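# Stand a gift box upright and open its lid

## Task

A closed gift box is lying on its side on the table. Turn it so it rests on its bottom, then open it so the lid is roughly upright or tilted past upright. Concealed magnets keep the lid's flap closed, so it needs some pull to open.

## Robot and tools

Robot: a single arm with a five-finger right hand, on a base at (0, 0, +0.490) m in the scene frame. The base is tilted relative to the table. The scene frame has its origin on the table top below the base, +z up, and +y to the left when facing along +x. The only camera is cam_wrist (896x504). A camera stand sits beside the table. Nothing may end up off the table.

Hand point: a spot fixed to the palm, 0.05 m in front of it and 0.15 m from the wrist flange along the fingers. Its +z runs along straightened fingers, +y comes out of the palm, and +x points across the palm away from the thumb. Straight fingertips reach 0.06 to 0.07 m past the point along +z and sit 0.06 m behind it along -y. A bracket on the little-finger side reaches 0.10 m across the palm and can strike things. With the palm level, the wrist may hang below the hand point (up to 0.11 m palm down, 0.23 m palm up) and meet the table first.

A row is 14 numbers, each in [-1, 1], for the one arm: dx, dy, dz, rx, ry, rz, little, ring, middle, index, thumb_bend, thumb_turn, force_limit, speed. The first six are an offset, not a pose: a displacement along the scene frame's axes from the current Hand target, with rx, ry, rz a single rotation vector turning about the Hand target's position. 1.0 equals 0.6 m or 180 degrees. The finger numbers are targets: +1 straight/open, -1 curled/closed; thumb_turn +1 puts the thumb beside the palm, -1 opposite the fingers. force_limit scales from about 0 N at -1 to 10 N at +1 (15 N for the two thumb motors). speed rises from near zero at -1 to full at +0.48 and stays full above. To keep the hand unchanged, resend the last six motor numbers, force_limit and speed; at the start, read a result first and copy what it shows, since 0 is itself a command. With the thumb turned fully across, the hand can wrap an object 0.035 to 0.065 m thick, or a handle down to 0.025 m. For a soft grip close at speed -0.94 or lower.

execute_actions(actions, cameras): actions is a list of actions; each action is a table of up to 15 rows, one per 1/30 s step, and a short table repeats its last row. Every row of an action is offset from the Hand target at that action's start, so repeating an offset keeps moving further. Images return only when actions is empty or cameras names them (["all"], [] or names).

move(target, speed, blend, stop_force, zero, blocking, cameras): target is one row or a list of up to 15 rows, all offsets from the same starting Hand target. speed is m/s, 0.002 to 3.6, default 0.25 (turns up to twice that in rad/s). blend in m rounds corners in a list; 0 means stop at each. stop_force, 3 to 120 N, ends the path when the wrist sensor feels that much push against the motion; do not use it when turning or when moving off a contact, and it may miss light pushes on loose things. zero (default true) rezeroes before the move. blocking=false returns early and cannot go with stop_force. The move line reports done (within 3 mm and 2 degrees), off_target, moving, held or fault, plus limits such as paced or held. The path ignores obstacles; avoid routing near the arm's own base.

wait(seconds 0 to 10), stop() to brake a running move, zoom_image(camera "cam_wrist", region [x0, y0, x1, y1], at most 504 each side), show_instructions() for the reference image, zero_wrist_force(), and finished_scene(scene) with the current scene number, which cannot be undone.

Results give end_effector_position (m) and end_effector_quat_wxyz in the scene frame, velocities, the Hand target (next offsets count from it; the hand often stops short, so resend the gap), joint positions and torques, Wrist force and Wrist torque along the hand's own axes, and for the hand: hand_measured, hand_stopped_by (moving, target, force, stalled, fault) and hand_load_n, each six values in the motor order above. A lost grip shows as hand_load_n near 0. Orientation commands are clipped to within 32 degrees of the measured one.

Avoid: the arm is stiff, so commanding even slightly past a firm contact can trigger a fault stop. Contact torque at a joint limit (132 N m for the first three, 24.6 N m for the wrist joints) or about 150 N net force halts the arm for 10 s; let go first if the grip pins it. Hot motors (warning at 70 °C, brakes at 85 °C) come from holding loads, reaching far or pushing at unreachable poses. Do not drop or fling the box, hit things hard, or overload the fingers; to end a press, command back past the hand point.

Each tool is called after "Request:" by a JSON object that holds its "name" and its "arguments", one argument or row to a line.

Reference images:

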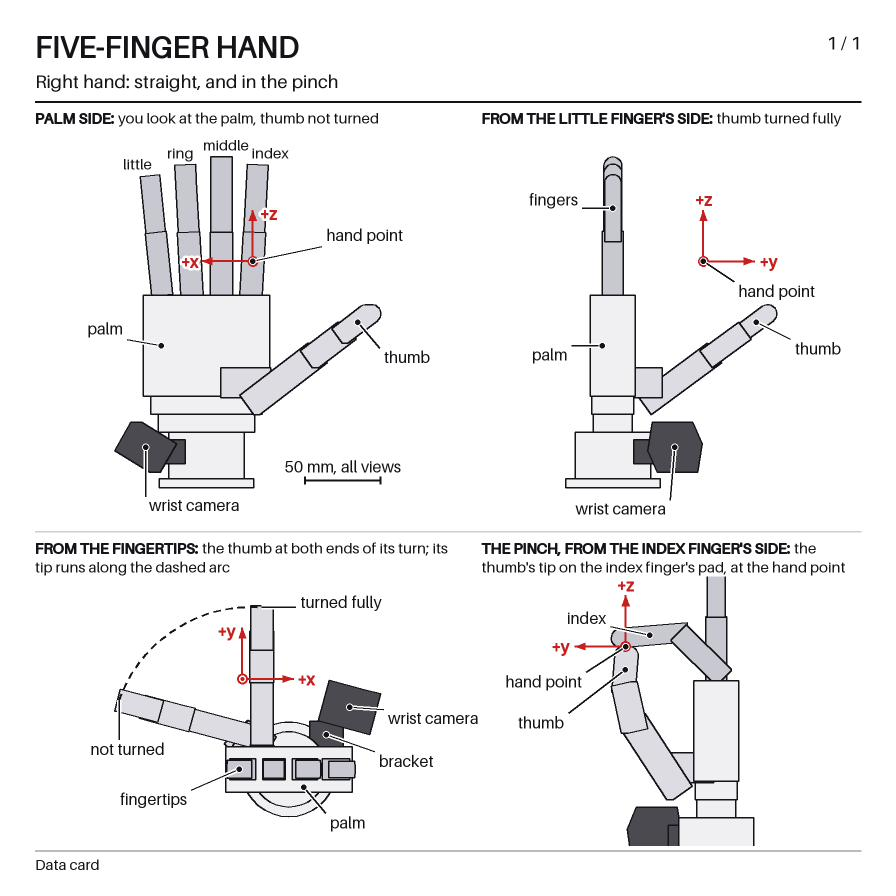

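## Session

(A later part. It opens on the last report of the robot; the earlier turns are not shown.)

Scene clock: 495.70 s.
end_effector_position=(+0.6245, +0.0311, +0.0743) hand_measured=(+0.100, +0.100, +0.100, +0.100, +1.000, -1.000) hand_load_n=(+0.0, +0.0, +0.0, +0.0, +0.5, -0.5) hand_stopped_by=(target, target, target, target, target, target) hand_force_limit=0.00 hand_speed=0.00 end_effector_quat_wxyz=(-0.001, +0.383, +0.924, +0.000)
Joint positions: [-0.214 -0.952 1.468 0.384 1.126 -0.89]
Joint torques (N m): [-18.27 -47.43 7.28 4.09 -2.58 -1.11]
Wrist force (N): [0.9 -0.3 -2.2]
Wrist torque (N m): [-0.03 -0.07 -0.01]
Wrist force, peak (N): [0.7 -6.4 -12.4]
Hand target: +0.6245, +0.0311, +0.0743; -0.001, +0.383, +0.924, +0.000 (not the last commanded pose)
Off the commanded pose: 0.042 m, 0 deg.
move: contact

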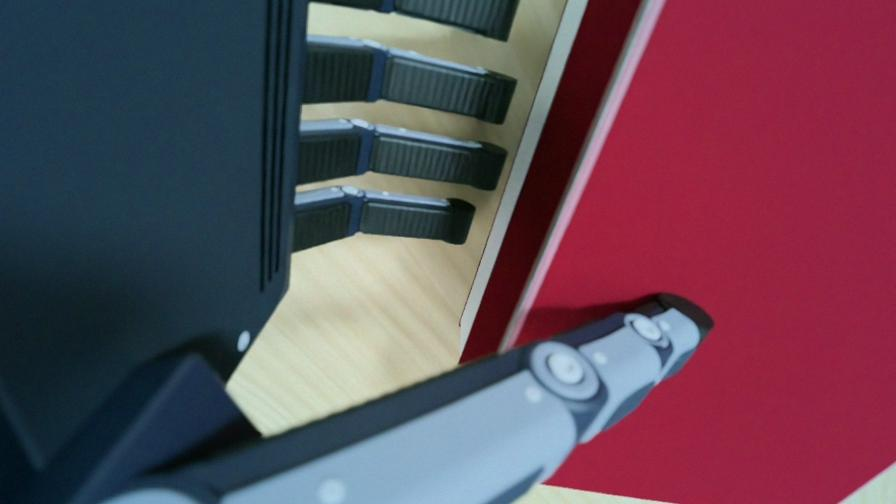

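Request:
{"name": "move", "arguments": {
  "target": [0.03,0.03,0.006,0,0,0,0.1,0.1,0.1,0.1,1,-1,0,0],
  "speed": 0.03,
  "cameras": ["all"]
}}

Request:
{"name": "move", "arguments": {
  "target": [0.0,0.0,0,0,0,0,0.1,0.1,0.1,0.1,0.2,-1,0,-0.7],
  "cameras": ["all"]
}}

Scene clock: 503.40 s.
end_effector_position=(+0.6424, +0.0490, +0.0779) hand_measured=(+0.100, +0.100, +0.100, +0.100, +1.000, -1.000) hand_load_n=(+0.0, +0.5, +1.5, +0.0, -0.5, +0.0) hand_stopped_by=(target, target, target, target, target, target) hand_force_limit=0.00 hand_speed=0.00 end_effector_quat_wxyz=(-0.001, +0.383, +0.924, +0.000)
Joint positions: [-0.182 -0.955 1.417 0.427 1.145 -0.863]
Joint torques (N m): [0.44 -48.1 -18.48 3.73 2.49 1.61]
Wrist force (N): [0.7 -1.7 0.4]
Wrist torque (N m): [0.04 -0.10 -0.08]
Wrist force, peak (N): [0.4 -2.1 -1.6]
Hand target: +0.6425, +0.0491, +0.0779; -0.001, +0.383, +0.924, +0.000
Off the commanded pose: 0.000 m, 0 deg.
move: done

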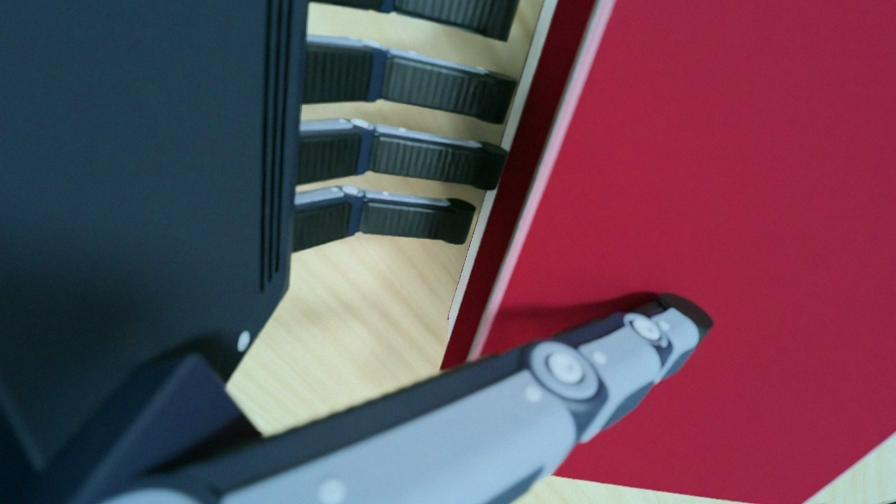

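Scene clock: 503.90 s.
end_effector_position=(+0.6425, +0.0491, +0.0780) hand_measured=(+0.100, +0.100, +0.100, +0.100, +0.906, -1.000) hand_load_n=(+0.0, +0.5, +2.5, +0.0, +8.5, +0.0) hand_stopped_by=(target, target, target, target, force, target) hand_force_limit=0.00 hand_speed=-0.70 end_effector_quat_wxyz=(-0.001, +0.383, +0.924, +0.000)
Joint positions: [-0.182 -0.955 1.417 0.428 1.145 -0.863]
Joint torques (N m): [1.41 -44.66 -16.52 4 2.61 1.37]
Wrist force (N): [1.0 0.8 -3.1]
Wrist torque (N m): [0.05 -0.05 -0.05]
Wrist force, peak (N): [1.1 1.2 -3.3]
Hand target: +0.6425, +0.0491, +0.0779; -0.001, +0.383, +0.924, +0.000
Off the commanded pose: 0.000 m, 0 deg.
move: done

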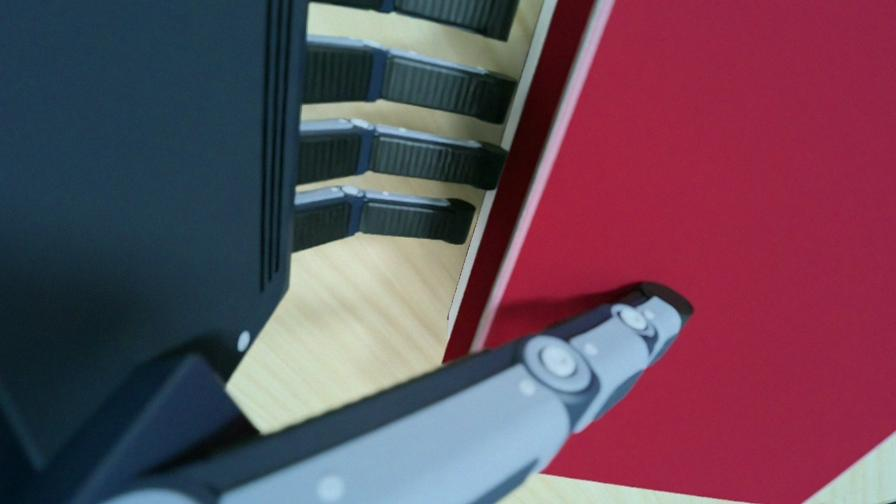

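Request:
{"name": "move", "arguments": {
  "target": [0.0,0.0,0,0,0,0,-0.4,-0.4,-0.4,-0.4,0.2,-1,0.2,-0.8],
  "cameras": ["all"]
}}

Scene clock: 508.03 s.
end_effector_position=(+0.6425, +0.0491, +0.0779) hand_measured=(-0.400, -0.044, +0.084, -0.062, +0.906, -1.000) hand_load_n=(+0.0, +4.0, +1.0, +9.5, +13.0, +1.0) hand_stopped_by=(target, force, force, force, force, target) hand_force_limit=0.20 hand_speed=-0.80 end_effector_quat_wxyz=(-0.001, +0.383, +0.924, +0.000)
Joint positions: [-0.182 -0.955 1.417 0.428 1.145 -0.863]
Joint torques (N m): [0.59 -41.15 -16.67 1.77 0.07 1.17]
Wrist force (N): [0.7 -1.2 0.4]
Wrist torque (N m): [-0.02 -0.08 -0.08]
Wrist force, peak (N): [1.0 0.8 -3.4]
Hand target: +0.6425, +0.0491, +0.0779; -0.001, +0.383, +0.924, +0.000
Off the commanded pose: 0.000 m, 0 deg.
move: done

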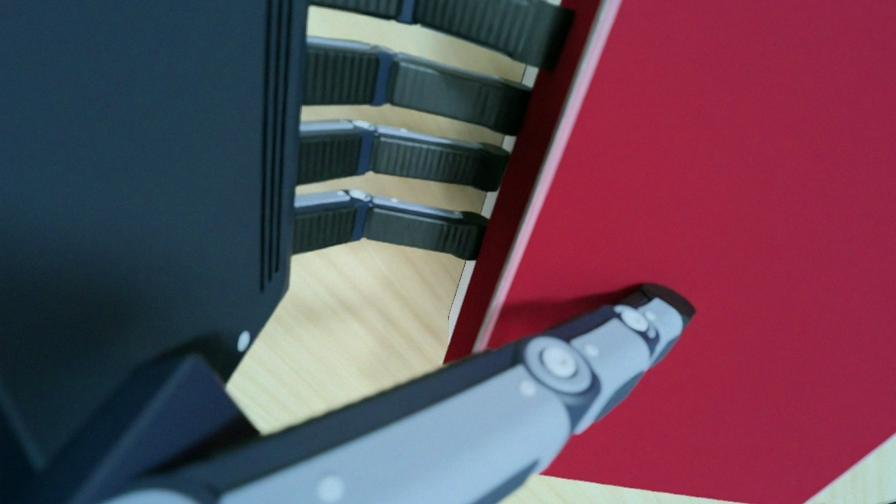

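Request:
{"name": "move", "arguments": {
  "target": [0.0,0.0,0.045,-0.0393,0.0393,0,-0.4,-0.4,-0.4,-0.4,0.2,-1,0.2,-0.8],
  "speed": 0.04,
  "cameras": ["all"]
}}

Scene clock: 518.17 s.
end_effector_position=(+0.6425, +0.0491, +0.1049) hand_measured=(-0.400, -0.046, +0.084, -0.062, +0.906, -1.000) hand_load_n=(+0.0, +1.5, +0.0, +7.5, +8.5, +1.0) hand_stopped_by=(target, force, force, force, force, target) hand_force_limit=0.20 hand_speed=-0.80 end_effector_quat_wxyz=(-0.034, +0.382, +0.920, -0.080)
Joint positions: [-0.149 -0.986 1.345 0.639 1.298 -0.875]
Joint torques (N m): [1.13 -52.25 -18.75 3.92 2.92 -0.26]
Wrist force (N): [0.3 0.0 1.2]
Wrist torque (N m): [0.08 -0.01 0.07]
Wrist force, peak (N): [0.7 -1.7 0.3]
Hand target: +0.6425, +0.0491, +0.1049; -0.034, +0.382, +0.920, -0.081
Off the commanded pose: 0.000 m, 0 deg.
move: done

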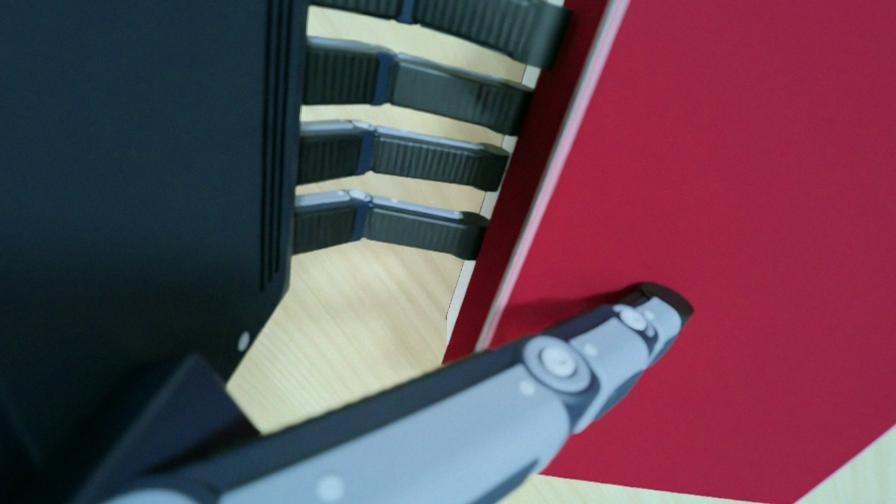

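Request:
{"name": "move", "arguments": {
  "target": [0.0,0.0,-0.045,0.0393,-0.0393,0,-0.4,-0.4,-0.4,-0.4,0.2,-1,0.2,-0.8],
  "speed": 0.06
}}

Request:
{"name": "move", "arguments": {
  "target": [
    [0,0,0,0,0,0,0.1,0.1,0.1,0.1,1,-1,0.2,0],
    [-0.06,-0.06,0.01,0,0,0,0.1,0.1,0.1,0.1,1,-1,0.2,0],
    [-0.06,-0.06,0.3,0,0,0,-0.3,-0.3,-0.3,-0.3,1,0.4,0.2,0],
    [0.19,-0.1,0.3,0,0,0.5,-0.3,-0.3,-0.3,-0.3,1,0.4,0.2,0]
  ],
  "speed": 0.4,
  "cameras": ["all"]
}}

Scene clock: 580.80 s.
end_effector_position=(+0.6425, +0.0491, +0.0780) hand_measured=(-0.400, -0.046, +0.084, -0.062, +0.906, -1.000) hand_load_n=(+0.0, +1.0, +0.0, +3.0, +8.0, -0.5) hand_stopped_by=(target, force, force, force, force, target) hand_force_limit=0.20 hand_speed=-0.80 end_effector_quat_wxyz=(-0.001, +0.383, +0.924, +0.000)
Joint positions: [-0.182 -0.955 1.416 0.428 1.146 -0.863]
Joint torques (N m): [-17.62 -30.2 5.49 0.12 -2.88 1.36]
Wrist force (N): [0.9 -3.4 -3.9]
Wrist torque (N m): [-0.17 -0.04 -0.10]
Wrist force, peak (N): [0.9 -3.4 -3.9]
Hand target: +0.6425, +0.0491, +0.0779; -0.001, +0.383, +0.924, +0.000
Off the commanded pose: 0.000 m, 0 deg.
move: done

Scene clock: 587.57 s.
end_effector_position=(+0.7565, -0.0109, +0.2579) hand_measured=(-0.300, -0.300, -0.300, -0.300, +1.000, +0.400) hand_load_n=(+0.0, +0.0, +0.0, +0.0, +0.0, +0.0) hand_stopped_by=(target, target, target, target, target, target) hand_force_limit=0.20 hand_speed=0.00 end_effector_quat_wxyz=(+0.000, -0.382, +0.924, +0.000)
Joint positions: [-0.441 -0.843 0.649 1.197 0.995 -2.672]
Joint torques (N m): [-9.04 -36.03 -25.72 3.74 2.67 -1.37]
Wrist force (N): [0.6 -1.0 0.2]
Wrist torque (N m): [-0.02 -0.09 0.05]
Wrist force, peak (N): [0.9 -3.5 -4.3]
Hand target: +0.7565, -0.0109, +0.2579; -0.001, -0.382, +0.924, +0.000
Off the commanded pose: 0.000 m, 0 deg.
move: done

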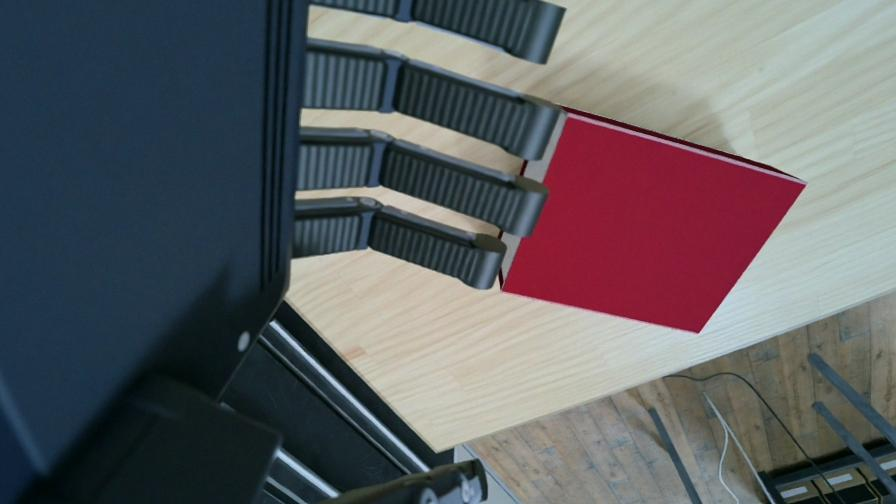

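Request:
{"name": "move", "arguments": {
  "target": [-0.0212,0.0865,-0.22,0,0,0,-0.45,-0.45,-0.45,-0.45,1,0.1,0.2,0],
  "speed": 0.2,
  "cameras": ["all"]
}}

Request:
{"name": "move", "arguments": {
  "target": [0,0,-0.1,0,0,0,-0.45,-0.45,-0.45,-0.45,1,0.1,0.2,0],
  "speed": 0.02,
  "stop_force": 3,
  "cameras": ["all"]
}}

Scene clock: 607.13 s.
end_effector_position=(+0.7438, +0.0410, +0.1260) hand_measured=(-0.450, -0.450, -0.450, -0.450, +1.000, +0.100) hand_load_n=(+0.5, +0.5, +0.0, +0.0, +0.0, +0.0) hand_stopped_by=(target, target, target, target, target, target) hand_force_limit=0.20 hand_speed=0.00 end_effector_quat_wxyz=(+0.000, -0.382, +0.924, +0.000)
Joint positions: [-0.265 -0.687 0.578 1.028 1.096 -2.505]
Joint torques (N m): [-4.61 -39.11 -24.72 3.71 2.59 1.4]
Wrist force (N): [0.6 -1.0 -0.1]
Wrist torque (N m): [0.03 -0.08 -0.04]
Wrist force, peak (N): [0.5 -1.4 -0.5]
Hand target: +0.7438, +0.0410, +0.1259; -0.001, -0.382, +0.924, +0.000
Off the commanded pose: 0.000 m, 0 deg.
move: done

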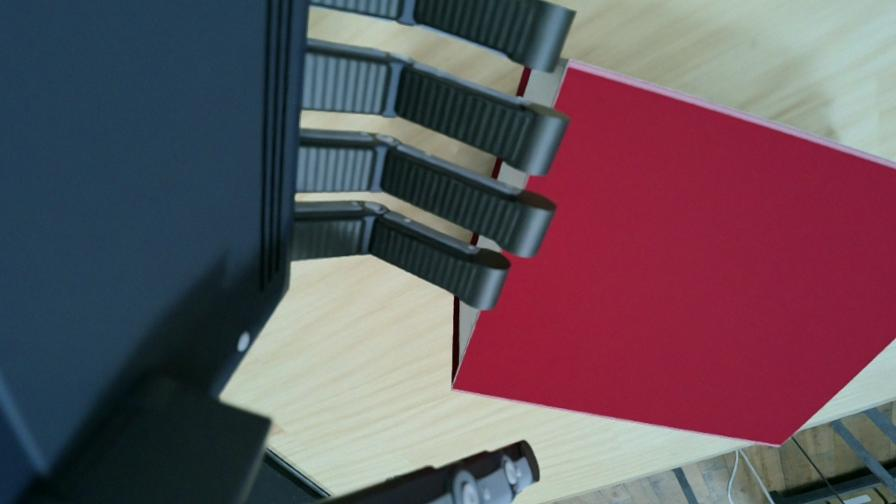

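Scene clock: 610.97 s.
end_effector_position=(+0.7437, +0.0410, +0.0746) hand_measured=(-0.450, -0.450, -0.450, -0.450, +1.000, +0.100) hand_load_n=(+0.0, +0.5, +0.0, +0.0, +0.5, +0.0) hand_stopped_by=(target, target, target, target, target, target) hand_force_limit=0.20 hand_speed=0.00 end_effector_quat_wxyz=(+0.000, -0.382, +0.924, -0.001)
Joint positions: [-0.229 -0.552 0.414 1.043 1.117 -2.474]
Joint torques (N m): [-24.92 -57.79 -2.01 0.29 -2.35 -1.14]
Wrist force (N): [0.4 -1.0 -2.2]
Wrist torque (N m): [-0.08 -0.24 -0.01]
Wrist force, peak (N): [3.4 -4.4 -12.1]
Hand target: +0.7437, +0.0410, +0.0746; +0.000, -0.382, +0.924, -0.001 (not the last commanded pose)
Off the commanded pose: 0.009 m, 0 deg.
move: contact

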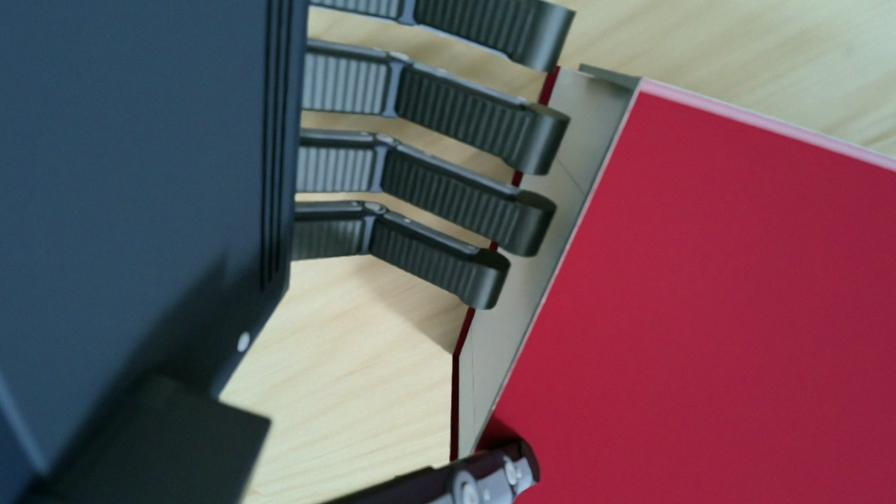

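Request:
{"name": "move", "arguments": {
  "target": [-0.024,0.024,0.003,0,0,0,-0.45,-0.45,-0.45,-0.45,1,0.1,0.2,0],
  "speed": 0.02,
  "stop_force": 3
}}

Request:
{"name": "move", "arguments": {
  "target": [0,0,0,0,0,0,-0.8,-0.8,-0.8,-0.8,0.3,0.1,0.0,-0.8],
  "cameras": ["all"]
}}

Scene clock: 622.63 s.
end_effector_position=(+0.7293, +0.0554, +0.0764) hand_measured=(-0.450, -0.450, -0.450, -0.450, +1.000, +0.100) hand_load_n=(+0.0, +0.0, +1.0, +0.5, +0.0, -0.5) hand_stopped_by=(target, target, target, target, target, target) hand_force_limit=0.20 hand_speed=0.00 end_effector_quat_wxyz=(+0.000, -0.382, +0.924, -0.001)
Joint positions: [-0.213 -0.629 0.57 0.958 1.127 -2.46]
Joint torques (N m): [-4.05 -58.55 -2.18 0.66 2.69 1.39]
Wrist force (N): [0.6 -1.3 0.5]
Wrist torque (N m): [0.06 -0.09 -0.05]
Wrist force, peak (N): [0.3 -2.5 -1.9]
Hand target: +0.7293, +0.0554, +0.0764; +0.000, -0.382, +0.924, -0.001
Off the commanded pose: 0.000 m, 0 deg.
move: done

Scene clock: 623.53 s.
end_effector_position=(+0.7293, +0.0555, +0.0765) hand_measured=(-0.800, -0.800, -0.800, -0.800, +0.948, +0.100) hand_load_n=(+0.0, +0.0, +0.0, +0.0, +7.0, -2.5) hand_stopped_by=(target, target, target, target, force, target) hand_force_limit=0.00 hand_speed=-0.80 end_effector_quat_wxyz=(+0.000, -0.382, +0.924, -0.001)
Joint positions: [-0.213 -0.629 0.57 0.958 1.127 -2.46]
Joint torques (N m): [-9.51 -49.59 -2.15 0.58 2.47 1.33]
Wrist force (N): [1.1 0.6 -4.7]
Wrist torque (N m): [0.01 -0.33 -0.08]
Wrist force, peak (N): [1.1 0.4 -4.7]
Hand target: +0.7293, +0.0554, +0.0764; +0.000, -0.382, +0.924, -0.001
Off the commanded pose: 0.000 m, 0 deg.
move: done

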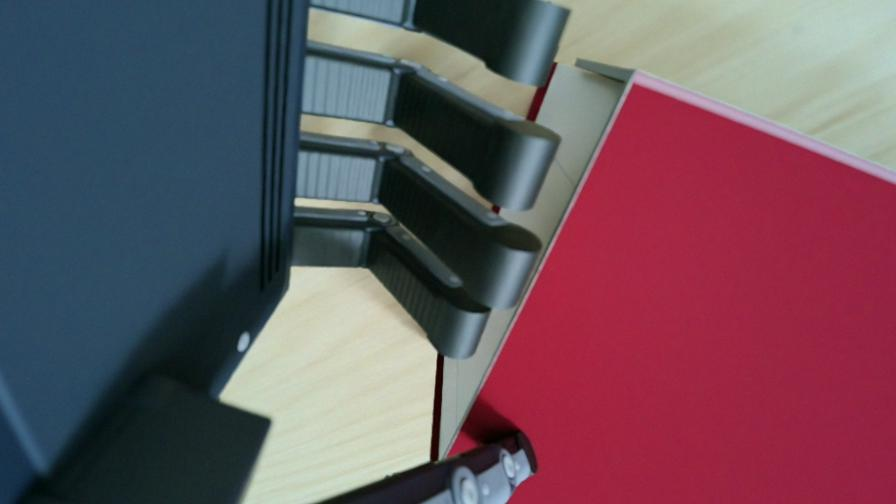

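Request:
{"name": "move", "arguments": {
  "target": [0,0,0,0,0,0,-0.55,-0.55,-0.55,-0.55,1,0.1,0.0,0]
}}

Request:
{"name": "move", "arguments": {
  "target": [-0.018,0.018,0.007,0,0,0,-0.55,-0.55,-0.55,-0.55,1,0.1,0.0,0],
  "speed": 0.03,
  "cameras": ["all"]
}}

Scene clock: 629.70 s.
end_effector_position=(+0.7293, +0.0554, +0.0764) hand_measured=(-0.550, -0.550, -0.550, -0.550, +1.000, +0.100) hand_load_n=(+0.0, +0.0, +0.5, +0.0, -0.5, +0.0) hand_stopped_by=(target, target, target, target, target, target) hand_force_limit=0.00 hand_speed=0.00 end_effector_quat_wxyz=(+0.000, -0.382, +0.924, -0.001)
Joint positions: [-0.213 -0.629 0.57 0.958 1.127 -2.46]
Joint torques (N m): [-22.62 -43.1 -3.3 0.82 2.05 1.26]
Wrist force (N): [0.7 -0.7 0.1]
Wrist torque (N m): [0.07 -0.12 -0.03]
Wrist force, peak (N): [1.2 0.5 -4.7]
Hand target: +0.7293, +0.0554, +0.0764; +0.000, -0.382, +0.924, -0.001
Off the commanded pose: 0.000 m, 0 deg.
move: done

Scene clock: 630.83 s.
end_effector_position=(+0.7185, +0.0662, +0.0806) hand_measured=(-0.550, -0.550, -0.550, -0.550, +1.000, +0.100) hand_load_n=(+0.0, +0.0, +1.0, +0.0, +0.0, +0.0) hand_stopped_by=(target, target, target, target, target, target) hand_force_limit=0.00 hand_speed=0.00 end_effector_quat_wxyz=(+0.000, -0.382, +0.924, +0.000)
Joint positions: [-0.203 -0.681 0.67 0.906 1.134 -2.451]
Joint torques (N m): [-3.39 -58.57 -1.49 0.79 2.76 1.42]
Wrist force (N): [1.1 -1.4 1.2]
Wrist torque (N m): [-0.01 -0.20 -0.01]
Wrist force, peak (N): [1.2 -1.6 1.0]
Hand target: +0.7185, +0.0662, +0.0806; +0.000, -0.382, +0.924, -0.001
Off the commanded pose: 0.000 m, 0 deg.
move: done

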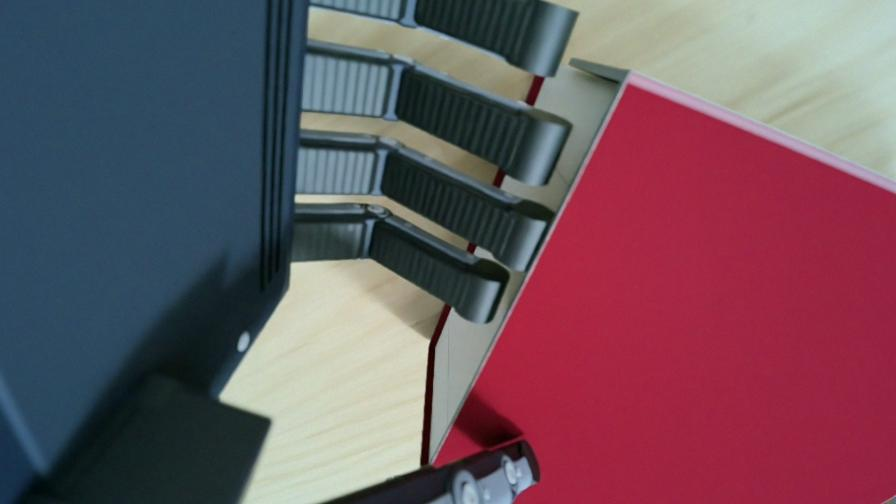

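Request:
{"name": "move", "arguments": {
  "target": [-0.004,0.004,0,0,0,0.01,-0.551,-0.551,-0.551,-0.551,0.3,0.1,0.2,-0.8]
}}

Request:
{"name": "move", "arguments": {
  "target": [0,0,0,0,0,0,-0.8,-0.8,-0.8,-0.8,0.3,0.1,0.2,-0.8],
  "cameras": ["all"]
}}

Scene clock: 642.83 s.
end_effector_position=(+0.7161, +0.0686, +0.0806) hand_measured=(-0.550, -0.550, -0.550, -0.550, +0.872, +0.100) hand_load_n=(+0.0, +0.0, +7.5, +0.0, +8.0, +6.0) hand_stopped_by=(target, target, target, target, force, target) hand_force_limit=0.20 hand_speed=-0.80 end_effector_quat_wxyz=(+0.000, -0.396, +0.918, -0.001)
Joint positions: [-0.199 -0.685 0.675 0.904 1.137 -2.478]
Joint torques (N m): [-2.29 -57.01 -0.61 0.69 2.61 -1.64]
Wrist force (N): [1.2 -3.0 -2.5]
Wrist torque (N m): [-0.20 -0.51 0.17]
Wrist force, peak (N): [1.5 -2.6 -2.8]
Hand target: +0.7161, +0.0686, +0.0806; +0.000, -0.396, +0.918, -0.001
Off the commanded pose: 0.000 m, 0 deg.
move: done

Scene clock: 643.57 s.
end_effector_position=(+0.7161, +0.0686, +0.0806) hand_measured=(-0.800, -0.800, -0.550, -0.800, +0.872, +0.100) hand_load_n=(+0.0, +0.0, +6.5, +0.5, +8.0, +5.0) hand_stopped_by=(target, target, force, target, force, target) hand_force_limit=0.20 hand_speed=-0.80 end_effector_quat_wxyz=(+0.000, -0.396, +0.918, -0.001)
Joint positions: [-0.199 -0.685 0.675 0.904 1.137 -2.478]
Joint torques (N m): [-3 -56.96 -1.49 0.4 2.75 -1.37]
Wrist force (N): [1.1 -2.4 -2.0]
Wrist torque (N m): [-0.13 -0.49 0.15]
Wrist force, peak (N): [1.3 -3.1 -2.3]
Hand target: +0.7161, +0.0686, +0.0806; +0.000, -0.396, +0.918, -0.001
Off the commanded pose: 0.000 m, 0 deg.
move: done

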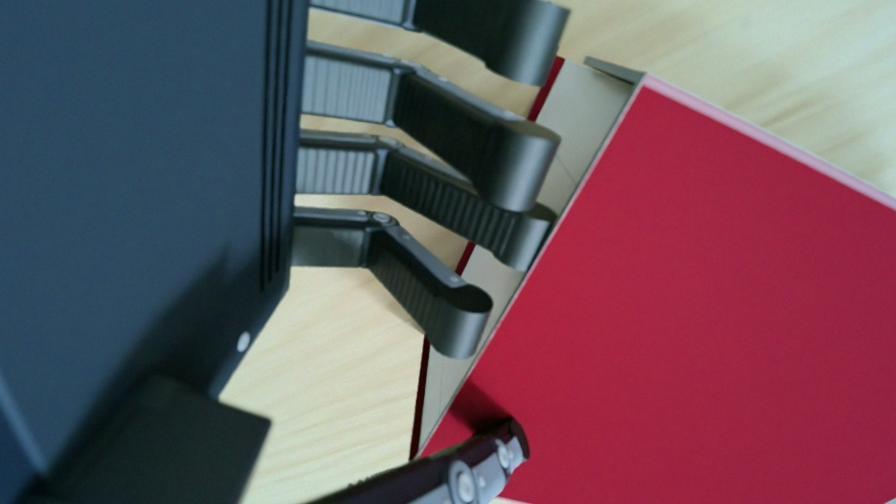

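Request:
{"name": "move", "arguments": {
  "target": [0.012,-0.012,0,0,0,-0.055,-0.55,-0.55,-0.55,-0.55,1,0.1,0.0,0],
  "speed": 0.1
}}

Request:
{"name": "move", "arguments": {
  "target": [-0.018,0.018,0,0,0,0,-0.55,-0.55,-0.55,-0.55,1,0.1,0.0,0],
  "speed": 0.03,
  "cameras": ["all"]
}}

Scene clock: 651.13 s.
end_effector_position=(+0.7233, +0.0614, +0.0806) hand_measured=(-0.550, -0.550, -0.550, -0.550, +1.000, +0.100) hand_load_n=(+0.0, +0.0, +0.0, +0.0, +0.0, +0.0) hand_stopped_by=(target, target, force, target, target, target) hand_force_limit=0.00 hand_speed=0.00 end_effector_quat_wxyz=(+0.000, -0.316, +0.949, +0.000)
Joint positions: [-0.213 -0.689 0.698 0.891 1.127 -2.319]
Joint torques (N m): [-23.58 -56.88 0.02 0.56 -2.78 1.51]
Wrist force (N): [0.9 -1.1 0.3]
Wrist torque (N m): [-0.01 -0.16 0.00]
Wrist force, peak (N): [1.3 -2.5 -2.1]
Hand target: +0.7233, +0.0614, +0.0806; +0.000, -0.316, +0.949, +0.000
Off the commanded pose: 0.000 m, 0 deg.
move: done

Scene clock: 652.20 s.
end_effector_position=(+0.7125, +0.0722, +0.0806) hand_measured=(-0.550, -0.550, -0.550, -0.550, +1.000, +0.100) hand_load_n=(+0.0, +0.0, -0.5, +0.0, +0.0, +0.0) hand_stopped_by=(target, target, force, target, target, target) hand_force_limit=0.00 hand_speed=0.00 end_effector_quat_wxyz=(+0.000, -0.316, +0.949, +0.000)
Joint positions: [-0.2 -0.725 0.772 0.847 1.136 -2.307]
Joint torques (N m): [-3.13 -57.49 -0.79 0.54 2.4 1.57]
Wrist force (N): [0.9 -1.6 0.0]
Wrist torque (N m): [0.02 -0.15 -0.02]
Wrist force, peak (N): [1.1 -1.9 0.2]
Hand target: +0.7125, +0.0722, +0.0806; +0.000, -0.316, +0.949, +0.000
Off the commanded pose: 0.000 m, 0 deg.
move: done

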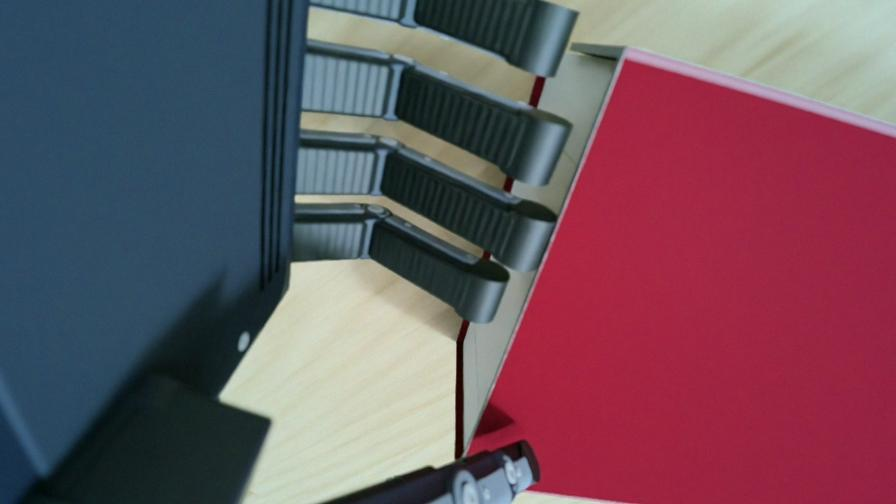

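Request:
{"name": "move", "arguments": {
  "target": [-0.008,0.008,0.02,0,0,0,-0.55,-0.55,-0.55,-0.55,1,0.1,0.0,0],
  "speed": 0.02,
  "cameras": ["all"]
}}

Request:
{"name": "move", "arguments": {
  "target": [0,0,0,0,0,0,-0.55,-0.55,-0.55,-0.55,0.0,0.1,0.2,-0.7],
  "cameras": ["all"]
}}

Scene clock: 659.87 s.
end_effector_position=(+0.7077, +0.0770, +0.0926) hand_measured=(-0.550, -0.550, -0.550, -0.550, +1.000, +0.100) hand_load_n=(+0.5, +0.0, +0.0, +0.0, +0.0, +0.0) hand_stopped_by=(target, target, force, target, target, target) hand_force_limit=0.00 hand_speed=0.00 end_effector_quat_wxyz=(+0.000, -0.316, +0.949, +0.000)
Joint positions: [-0.201 -0.766 0.829 0.831 1.135 -2.308]
Joint torques (N m): [-23.05 -58.16 -0.82 0.54 -2.82 -1.14]
Wrist force (N): [0.7 -1.0 0.2]
Wrist torque (N m): [0.01 -0.13 0.09]
Wrist force, peak (N): [1.1 -1.9 0.0]
Hand target: +0.7077, +0.0770, +0.0926; +0.000, -0.316, +0.949, +0.000
Off the commanded pose: 0.000 m, 0 deg.
move: done

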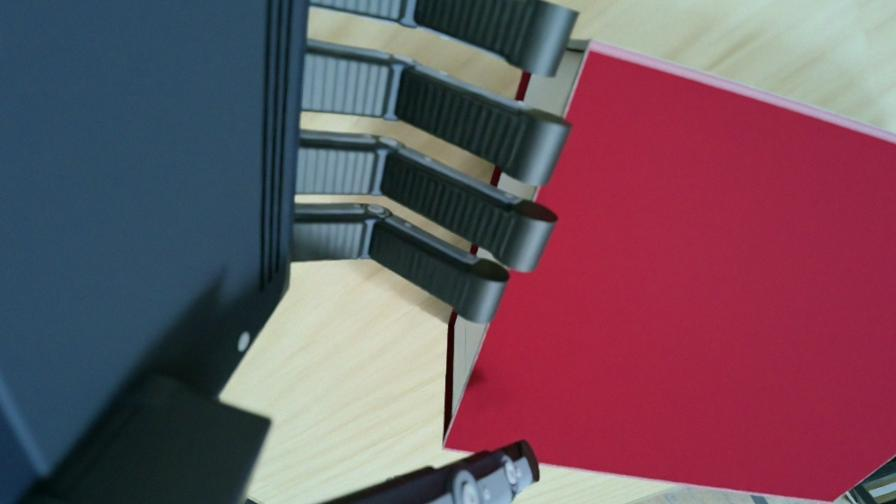

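Scene clock: 661.30 s.
end_effector_position=(+0.7077, +0.0771, +0.0927) hand_measured=(-0.550, -0.550, -0.550, -0.550, +0.506, +0.100) hand_load_n=(+0.0, +0.0, +0.0, +0.0, +8.0, -0.5) hand_stopped_by=(target, target, force, target, force, target) hand_force_limit=0.20 hand_speed=-0.70 end_effector_quat_wxyz=(+0.000, -0.316, +0.949, +0.000)
Joint positions: [-0.201 -0.766 0.83 0.831 1.135 -2.308]
Joint torques (N m): [-21.9 -51.46 -0.69 0.38 -0.21 0.14]
Wrist force (N): [-0.2 0.7 -5.6]
Wrist torque (N m): [-0.03 -0.28 0.04]
Wrist force, peak (N): [-0.5 1.4 -5.7]
Hand target: +0.7077, +0.0770, +0.0926; +0.000, -0.316, +0.949, +0.000
Off the commanded pose: 0.000 m, 0 deg.
move: done

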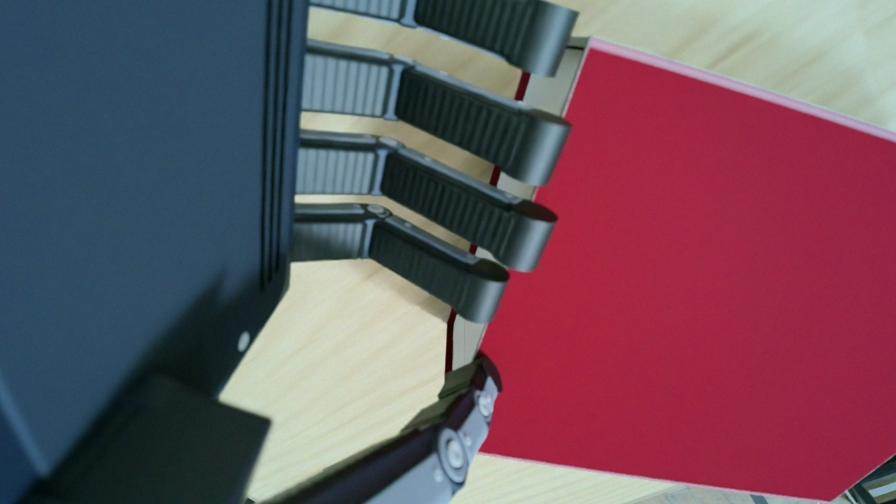

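Request:
{"name": "move", "arguments": {
  "target": [
    [0,0,0,0,0,0,-0.55,-0.55,-0.55,-0.55,1,0.1,0.2,0],
    [0.022,-0.018,0.0,0,0,0,-0.2,-0.2,-0.2,-0.2,1,0.1,0.2,0],
    [0.022,-0.018,-0.026,0,0,0,-0.2,-0.2,-0.2,-0.2,1,0.1,0.2,0],
    [-0.008,0.012,-0.026,0,0,0,-0.2,-0.2,-0.2,-0.2,1,0.1,0.2,0]
  ],
  "speed": 0.05,
  "cameras": ["all"]
}}

Request:
{"name": "move", "arguments": {
  "target": [0,0,0,0,0,0,-0.7,-0.7,-0.7,-0.7,0.3,0.1,-0.2,-0.8],
  "cameras": ["all"]
}}

Scene clock: 673.37 s.
end_effector_position=(+0.7029, +0.0842, +0.0770) hand_measured=(-0.200, -0.200, -0.200, -0.200, +1.000, +0.100) hand_load_n=(+0.0, +0.0, +0.0, +0.0, -0.5, +0.0) hand_stopped_by=(target, target, target, target, target, target) hand_force_limit=0.20 hand_speed=0.00 end_effector_quat_wxyz=(+0.000, -0.316, +0.949, +0.000)
Joint positions: [-0.181 -0.747 0.825 0.81 1.148 -2.291]
Joint torques (N m): [-2.54 -58.05 -1.5 0.77 2.46 1.5]
Wrist force (N): [0.5 -1.6 0.1]
Wrist torque (N m): [0.03 -0.09 -0.04]
Wrist force, peak (N): [-0.1 1.2 -5.8]
Hand target: +0.7029, +0.0842, +0.0770; +0.000, -0.316, +0.949, +0.000
Off the commanded pose: 0.000 m, 0 deg.
move: done

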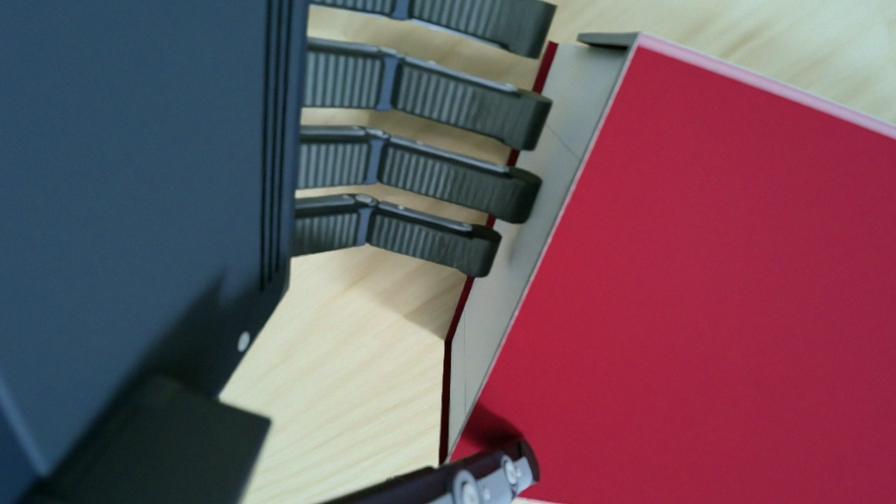

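Scene clock: 674.53 s.
end_effector_position=(+0.7029, +0.0842, +0.0771) hand_measured=(-0.700, -0.700, -0.700, -0.700, +0.930, +0.100) hand_load_n=(+0.0, +0.0, +0.0, +0.0, +8.0, -1.5) hand_stopped_by=(target, target, target, target, force, target) hand_force_limit=-0.20 hand_speed=-0.80 end_effector_quat_wxyz=(+0.000, -0.316, +0.949, +0.000)
Joint positions: [-0.181 -0.747 0.825 0.809 1.148 -2.291]
Joint torques (N m): [-4.99 -47.06 -0.1 0.55 2.72 1.41]
Wrist force (N): [0.8 0.2 -5.4]
Wrist torque (N m): [-0.06 -0.39 -0.05]
Wrist force, peak (N): [0.8 0.4 -5.8]
Hand target: +0.7029, +0.0842, +0.0770; +0.000, -0.316, +0.949, +0.000
Off the commanded pose: 0.000 m, 0 deg.
move: done

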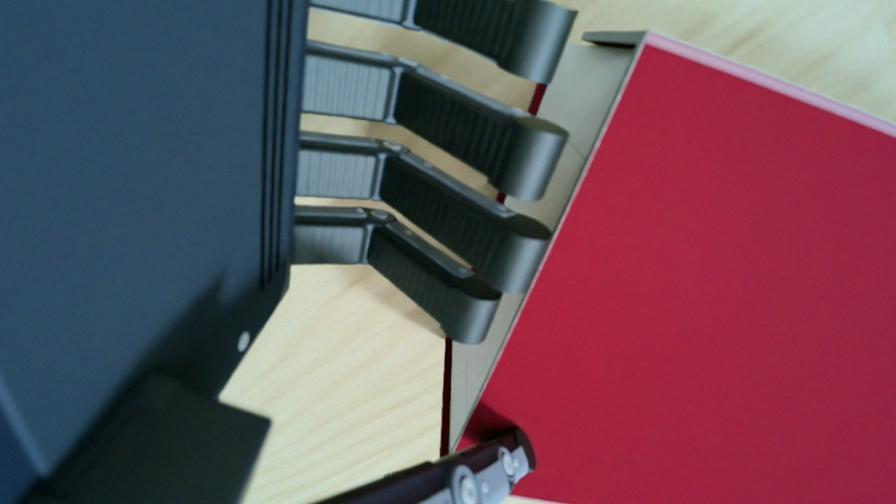

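Request:
{"name": "move", "arguments": {
  "target": [
    [0,0,0,0,0,0,-0.4,-0.4,-0.4,-0.4,1,0.1,0.2,0],
    [-0.018,0.022,0.0,0,0,0,-0.4,-0.4,-0.4,-0.4,1,0.1,0.2,0]
  ],
  "speed": 0.05,
  "cameras": ["all"]
}}

Request:
{"name": "move", "arguments": {
  "target": [0,0,0,0,0,0,-0.41,-0.41,-0.41,-0.41,0.3,0.1,0,-0.8]
}}

Request:
{"name": "move", "arguments": {
  "target": [0,0,0,0,0,0,-0.7,-0.7,-0.7,-0.7,0.3,0.1,0.2,-0.85],
  "cameras": ["all"]
}}

Scene clock: 684.57 s.
end_effector_position=(+0.6921, +0.0974, +0.0770) hand_measured=(-0.400, -0.400, -0.400, -0.400, +1.000, +0.100) hand_load_n=(+0.5, +0.0, +0.5, +0.0, +0.0, +0.0) hand_stopped_by=(target, target, target, target, target, target) hand_force_limit=0.20 hand_speed=0.00 end_effector_quat_wxyz=(+0.000, -0.316, +0.949, +0.000)
Joint positions: [-0.163 -0.778 0.887 0.771 1.159 -2.275]
Joint torques (N m): [-0.61 -58.2 -0.1 0.72 2.65 1.38]
Wrist force (N): [0.6 -1.4 0.7]
Wrist torque (N m): [0.05 -0.11 -0.01]
Wrist force, peak (N): [0.7 0.2 -5.8]
Hand target: +0.6921, +0.0974, +0.0770; +0.000, -0.316, +0.949, +0.000
Off the commanded pose: 0.000 m, 0 deg.
move: done

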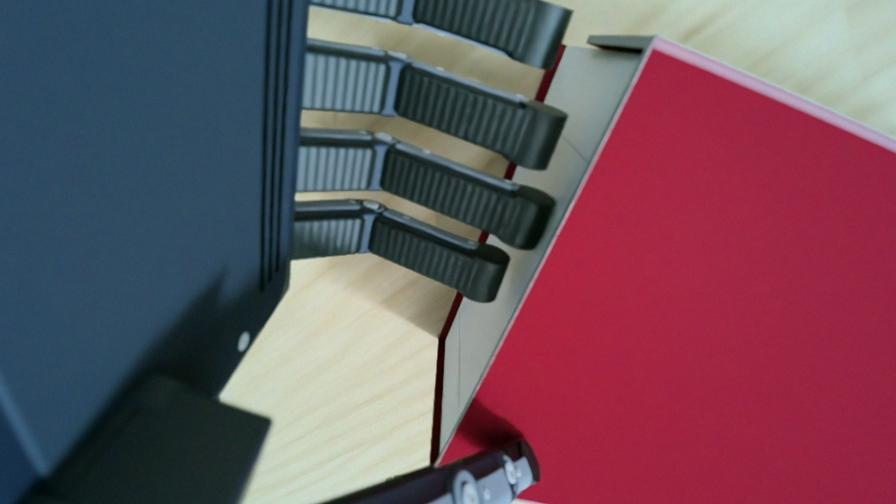

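Scene clock: 685.10 s.
end_effector_position=(+0.6921, +0.0975, +0.0771) hand_measured=(-0.410, -0.410, -0.410, -0.410, +0.930, +0.100) hand_load_n=(+0.0, +0.0, +0.5, +0.0, +9.0, -0.5) hand_stopped_by=(target, target, target, target, force, target) hand_force_limit=0.00 hand_speed=-0.80 end_effector_quat_wxyz=(+0.000, -0.316, +0.949, +0.000)
Joint positions: [-0.163 -0.778 0.888 0.771 1.159 -2.275]
Joint torques (N m): [-2.77 -53.1 0.44 0.19 2.76 1.48]
Wrist force (N): [-0.1 0.3 -4.2]
Wrist torque (N m): [0.00 -0.29 -0.07]
Wrist force, peak (N): [-0.2 1.0 -4.4]
Hand target: +0.6921, +0.0974, +0.0770; +0.000, -0.316, +0.949, +0.000
Off the commanded pose: 0.000 m, 0 deg.
move: done

Scene clock: 686.07 s.
end_effector_position=(+0.6921, +0.0975, +0.0771) hand_measured=(-0.700, -0.700, -0.700, -0.700, +0.930, +0.100) hand_load_n=(+0.0, +0.0, +0.0, +0.0, +8.0, -1.5) hand_stopped_by=(target, target, target, target, force, target) hand_force_limit=0.20 hand_speed=-0.85 end_effector_quat_wxyz=(+0.000, -0.316, +0.949, +0.000)
Joint positions: [-0.163 -0.778 0.888 0.771 1.159 -2.275]
Joint torques (N m): [-7.52 -44.29 0.04 0.71 2.82 1.26]
Wrist force (N): [0.8 0.3 -5.2]
Wrist torque (N m): [-0.06 -0.39 -0.04]
Wrist force, peak (N): [0.7 0.6 -5.6]
Hand target: +0.6921, +0.0974, +0.0770; +0.000, -0.316, +0.949, +0.000
Off the commanded pose: 0.000 m, 0 deg.
move: done

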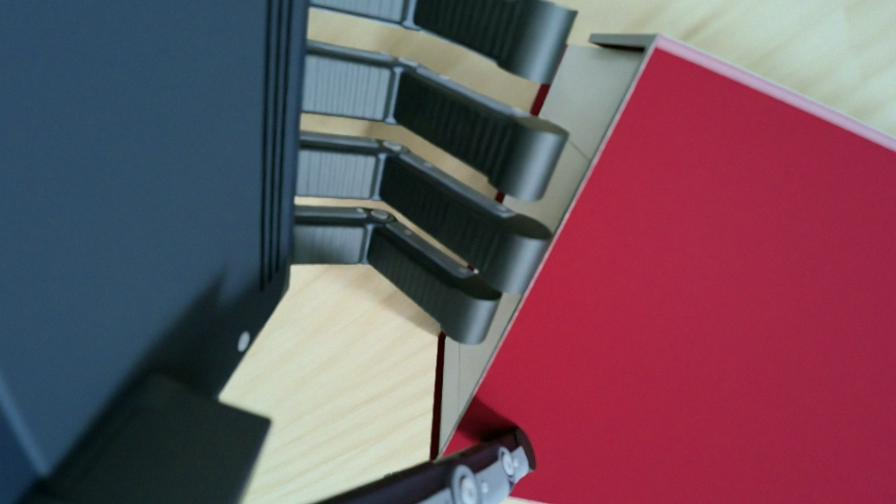

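Request:
{"name": "move", "arguments": {
  "target": [
    [0,0,0,0,0,0,-0.4,-0.4,-0.4,-0.4,1,0.1,0.2,0],
    [-0.002,-0.03,0.01,0,0,-0.015,-0.1,-1,-1,-1,1,0.1,0.2,0],
    [-0.0085,-0.0035,0.002,0,0,-0.028,-0.1,-1,-1,-1,1,0.1,0.2,0]
  ],
  "speed": 0.06,
  "cameras": ["all"]
}}

Scene clock: 752.30 s.
end_effector_position=(+0.6870, +0.0953, +0.0783) hand_measured=(-0.100, -1.000, -1.000, -1.000, +1.000, +0.100) hand_load_n=(+0.0, +0.0, +0.0, +0.0, +0.0, +0.0) hand_stopped_by=(target, target, target, target, target, target) hand_force_limit=0.20 hand_speed=0.00 end_effector_quat_wxyz=(+0.000, -0.274, +0.962, +0.000)
Joint positions: [-0.169 -0.801 0.947 0.737 1.155 -2.193]
Joint torques (N m): [-0.63 -57.49 0.44 0.44 2.69 1.13]
Wrist force (N): [0.7 -0.6 0.1]
Wrist torque (N m): [0.09 -0.13 0.03]
Wrist force, peak (N): [0.5 0.4 -5.8]
Hand target: +0.6870, +0.0953, +0.0782; +0.000, -0.274, +0.962, +0.000
Off the commanded pose: 0.000 m, 0 deg.
move: done

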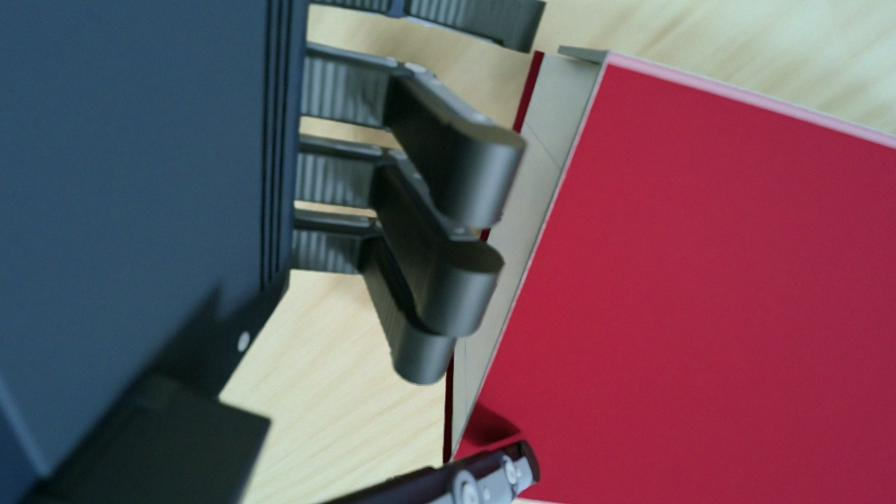

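Request:
{"name": "move", "arguments": {
  "target": [
    [0.0257,0.0155,0,0,0,0,-0.1,-1,-1,-1,1,0.1,0.2,0],
    [0.0188,0.027,0,0,0,0,-0.1,-1,-1,-1,1,0.1,0.2,0]
  ],
  "speed": 0.04,
  "cameras": ["all"]
}}

Scene clock: 760.73 s.
end_effector_position=(+0.6983, +0.1114, +0.0782) hand_measured=(-0.100, -1.000, -1.000, -1.000, +1.000, +0.100) hand_load_n=(+0.0, +0.0, +0.0, +0.0, +0.0, +0.0) hand_stopped_by=(target, target, target, target, target, target) hand_force_limit=0.20 hand_speed=0.00 end_effector_quat_wxyz=(+0.000, -0.274, +0.962, +0.000)
Joint positions: [-0.144 -0.786 0.889 0.772 1.171 -2.171]
Joint torques (N m): [-1.49 -57.63 0.44 0.46 2.46 1.12]
Wrist force (N): [0.6 -1.0 0.2]
Wrist torque (N m): [0.02 -0.11 0.02]
Wrist force, peak (N): [1.4 -0.7 0.2]
Hand target: +0.6983, +0.1115, +0.0782; +0.000, -0.274, +0.962, +0.000
Off the commanded pose: 0.000 m, 0 deg.
move: done

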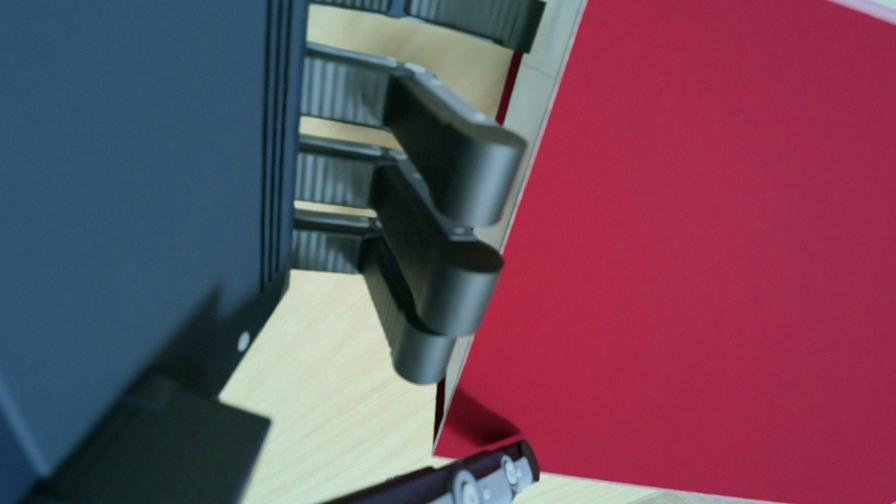

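Request:
{"name": "move", "arguments": {
  "target": [-0.018,-0.005,0,0,0,0,-0.1,-1,-1,-1,1,0.1,0.2,0],
  "speed": 0.03
}}

Request:
{"name": "move", "arguments": {
  "target": [0,0,0,0,0,0,-0.1,-1,-1,-1,0,0.1,0.6,-0.7],
  "cameras": ["all"]
}}

Request:
{"name": "move", "arguments": {
  "target": [-0.014,-0.0085,0,0,0,0,-0.1,-1,-1,-1,0,0.1,0.6,-0.7],
  "speed": 0.02,
  "cameras": ["all"]
}}

Scene clock: 766.37 s.
end_effector_position=(+0.6875, +0.1086, +0.0782) hand_measured=(-0.100, -1.000, -1.000, -1.000, +1.000, +0.100) hand_load_n=(+0.0, +0.0, +0.5, +0.0, +0.0, +0.0) hand_stopped_by=(target, target, target, target, target, target) hand_force_limit=0.20 hand_speed=0.00 end_effector_quat_wxyz=(+0.000, -0.274, +0.962, +0.000)
Joint positions: [-0.149 -0.806 0.946 0.737 1.168 -2.176]
Joint torques (N m): [-20.5 -56.72 0.76 0.53 -2.7 -1.4]
Wrist force (N): [0.4 -0.7 -0.1]
Wrist torque (N m): [0.06 -0.13 0.15]
Wrist force, peak (N): [0.8 -1.2 0.1]
Hand target: +0.6875, +0.1085, +0.0782; +0.000, -0.274, +0.962, +0.000
Off the commanded pose: 0.000 m, 0 deg.
move: done

Scene clock: 766.90 s.
end_effector_position=(+0.6875, +0.1086, +0.0783) hand_measured=(-0.100, -1.000, -1.000, -1.000, +0.894, +0.100) hand_load_n=(+0.0, +0.0, +0.0, +0.0, +11.5, -0.5) hand_stopped_by=(target, target, target, target, force, target) hand_force_limit=0.60 hand_speed=-0.70 end_effector_quat_wxyz=(+0.000, -0.274, +0.962, +0.000)
Joint positions: [-0.149 -0.806 0.946 0.737 1.168 -2.176]
Joint torques (N m): [-20.31 -49.26 1.86 0.32 0.58 -1.28]
Wrist force (N): [-0.4 1.6 -6.8]
Wrist torque (N m): [0.01 -0.42 0.09]
Wrist force, peak (N): [-0.5 1.7 -7.1]
Hand target: +0.6875, +0.1085, +0.0782; +0.000, -0.274, +0.962, +0.000
Off the commanded pose: 0.000 m, 0 deg.
move: done

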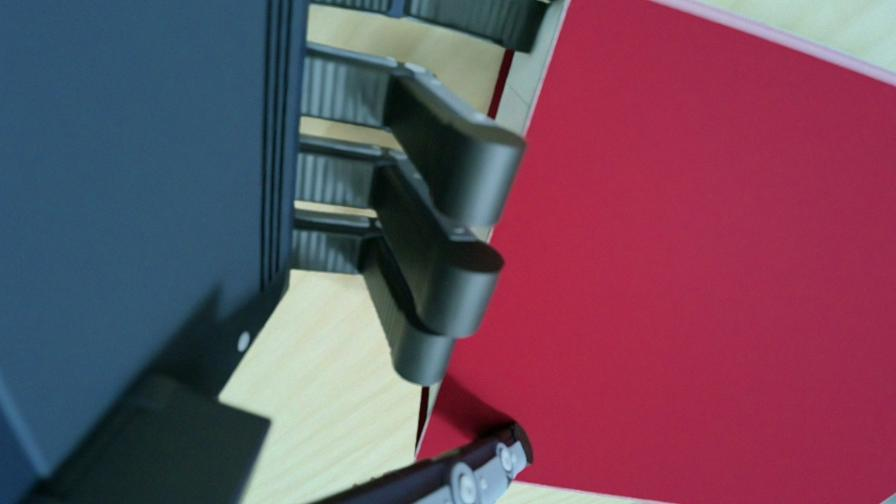

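Scene clock: 767.87 s.
end_effector_position=(+0.6791, +0.1035, +0.0782) hand_measured=(-0.100, -1.000, -1.000, -1.000, +0.894, +0.100) hand_load_n=(+0.0, +0.0, +0.0, +0.0, +12.0, +8.5) hand_stopped_by=(target, target, target, target, force, target) hand_force_limit=0.60 hand_speed=-0.70 end_effector_quat_wxyz=(+0.000, -0.274, +0.962, +0.000)
Joint positions: [-0.157 -0.82 0.987 0.712 1.163 -2.183]
Joint torques (N m): [-19.88 -50.43 3.48 0.62 -1.67 -1.59]
Wrist force (N): [-2.7 -1.5 -7.2]
Wrist torque (N m): [-0.14 -0.38 0.25]
Wrist force, peak (N): [-2.2 -1.5 -7.9]
Hand target: +0.6791, +0.1034, +0.0782; +0.000, -0.274, +0.962, +0.000
Off the commanded pose: 0.000 m, 0 deg.
move: done

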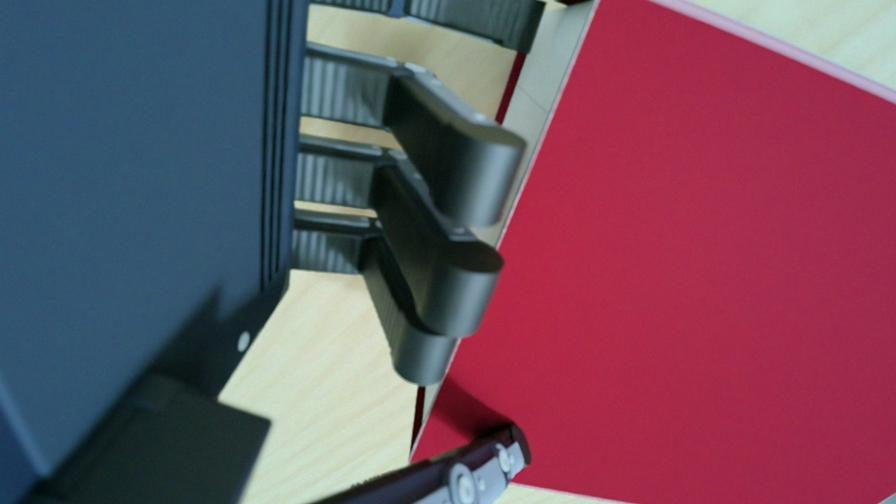

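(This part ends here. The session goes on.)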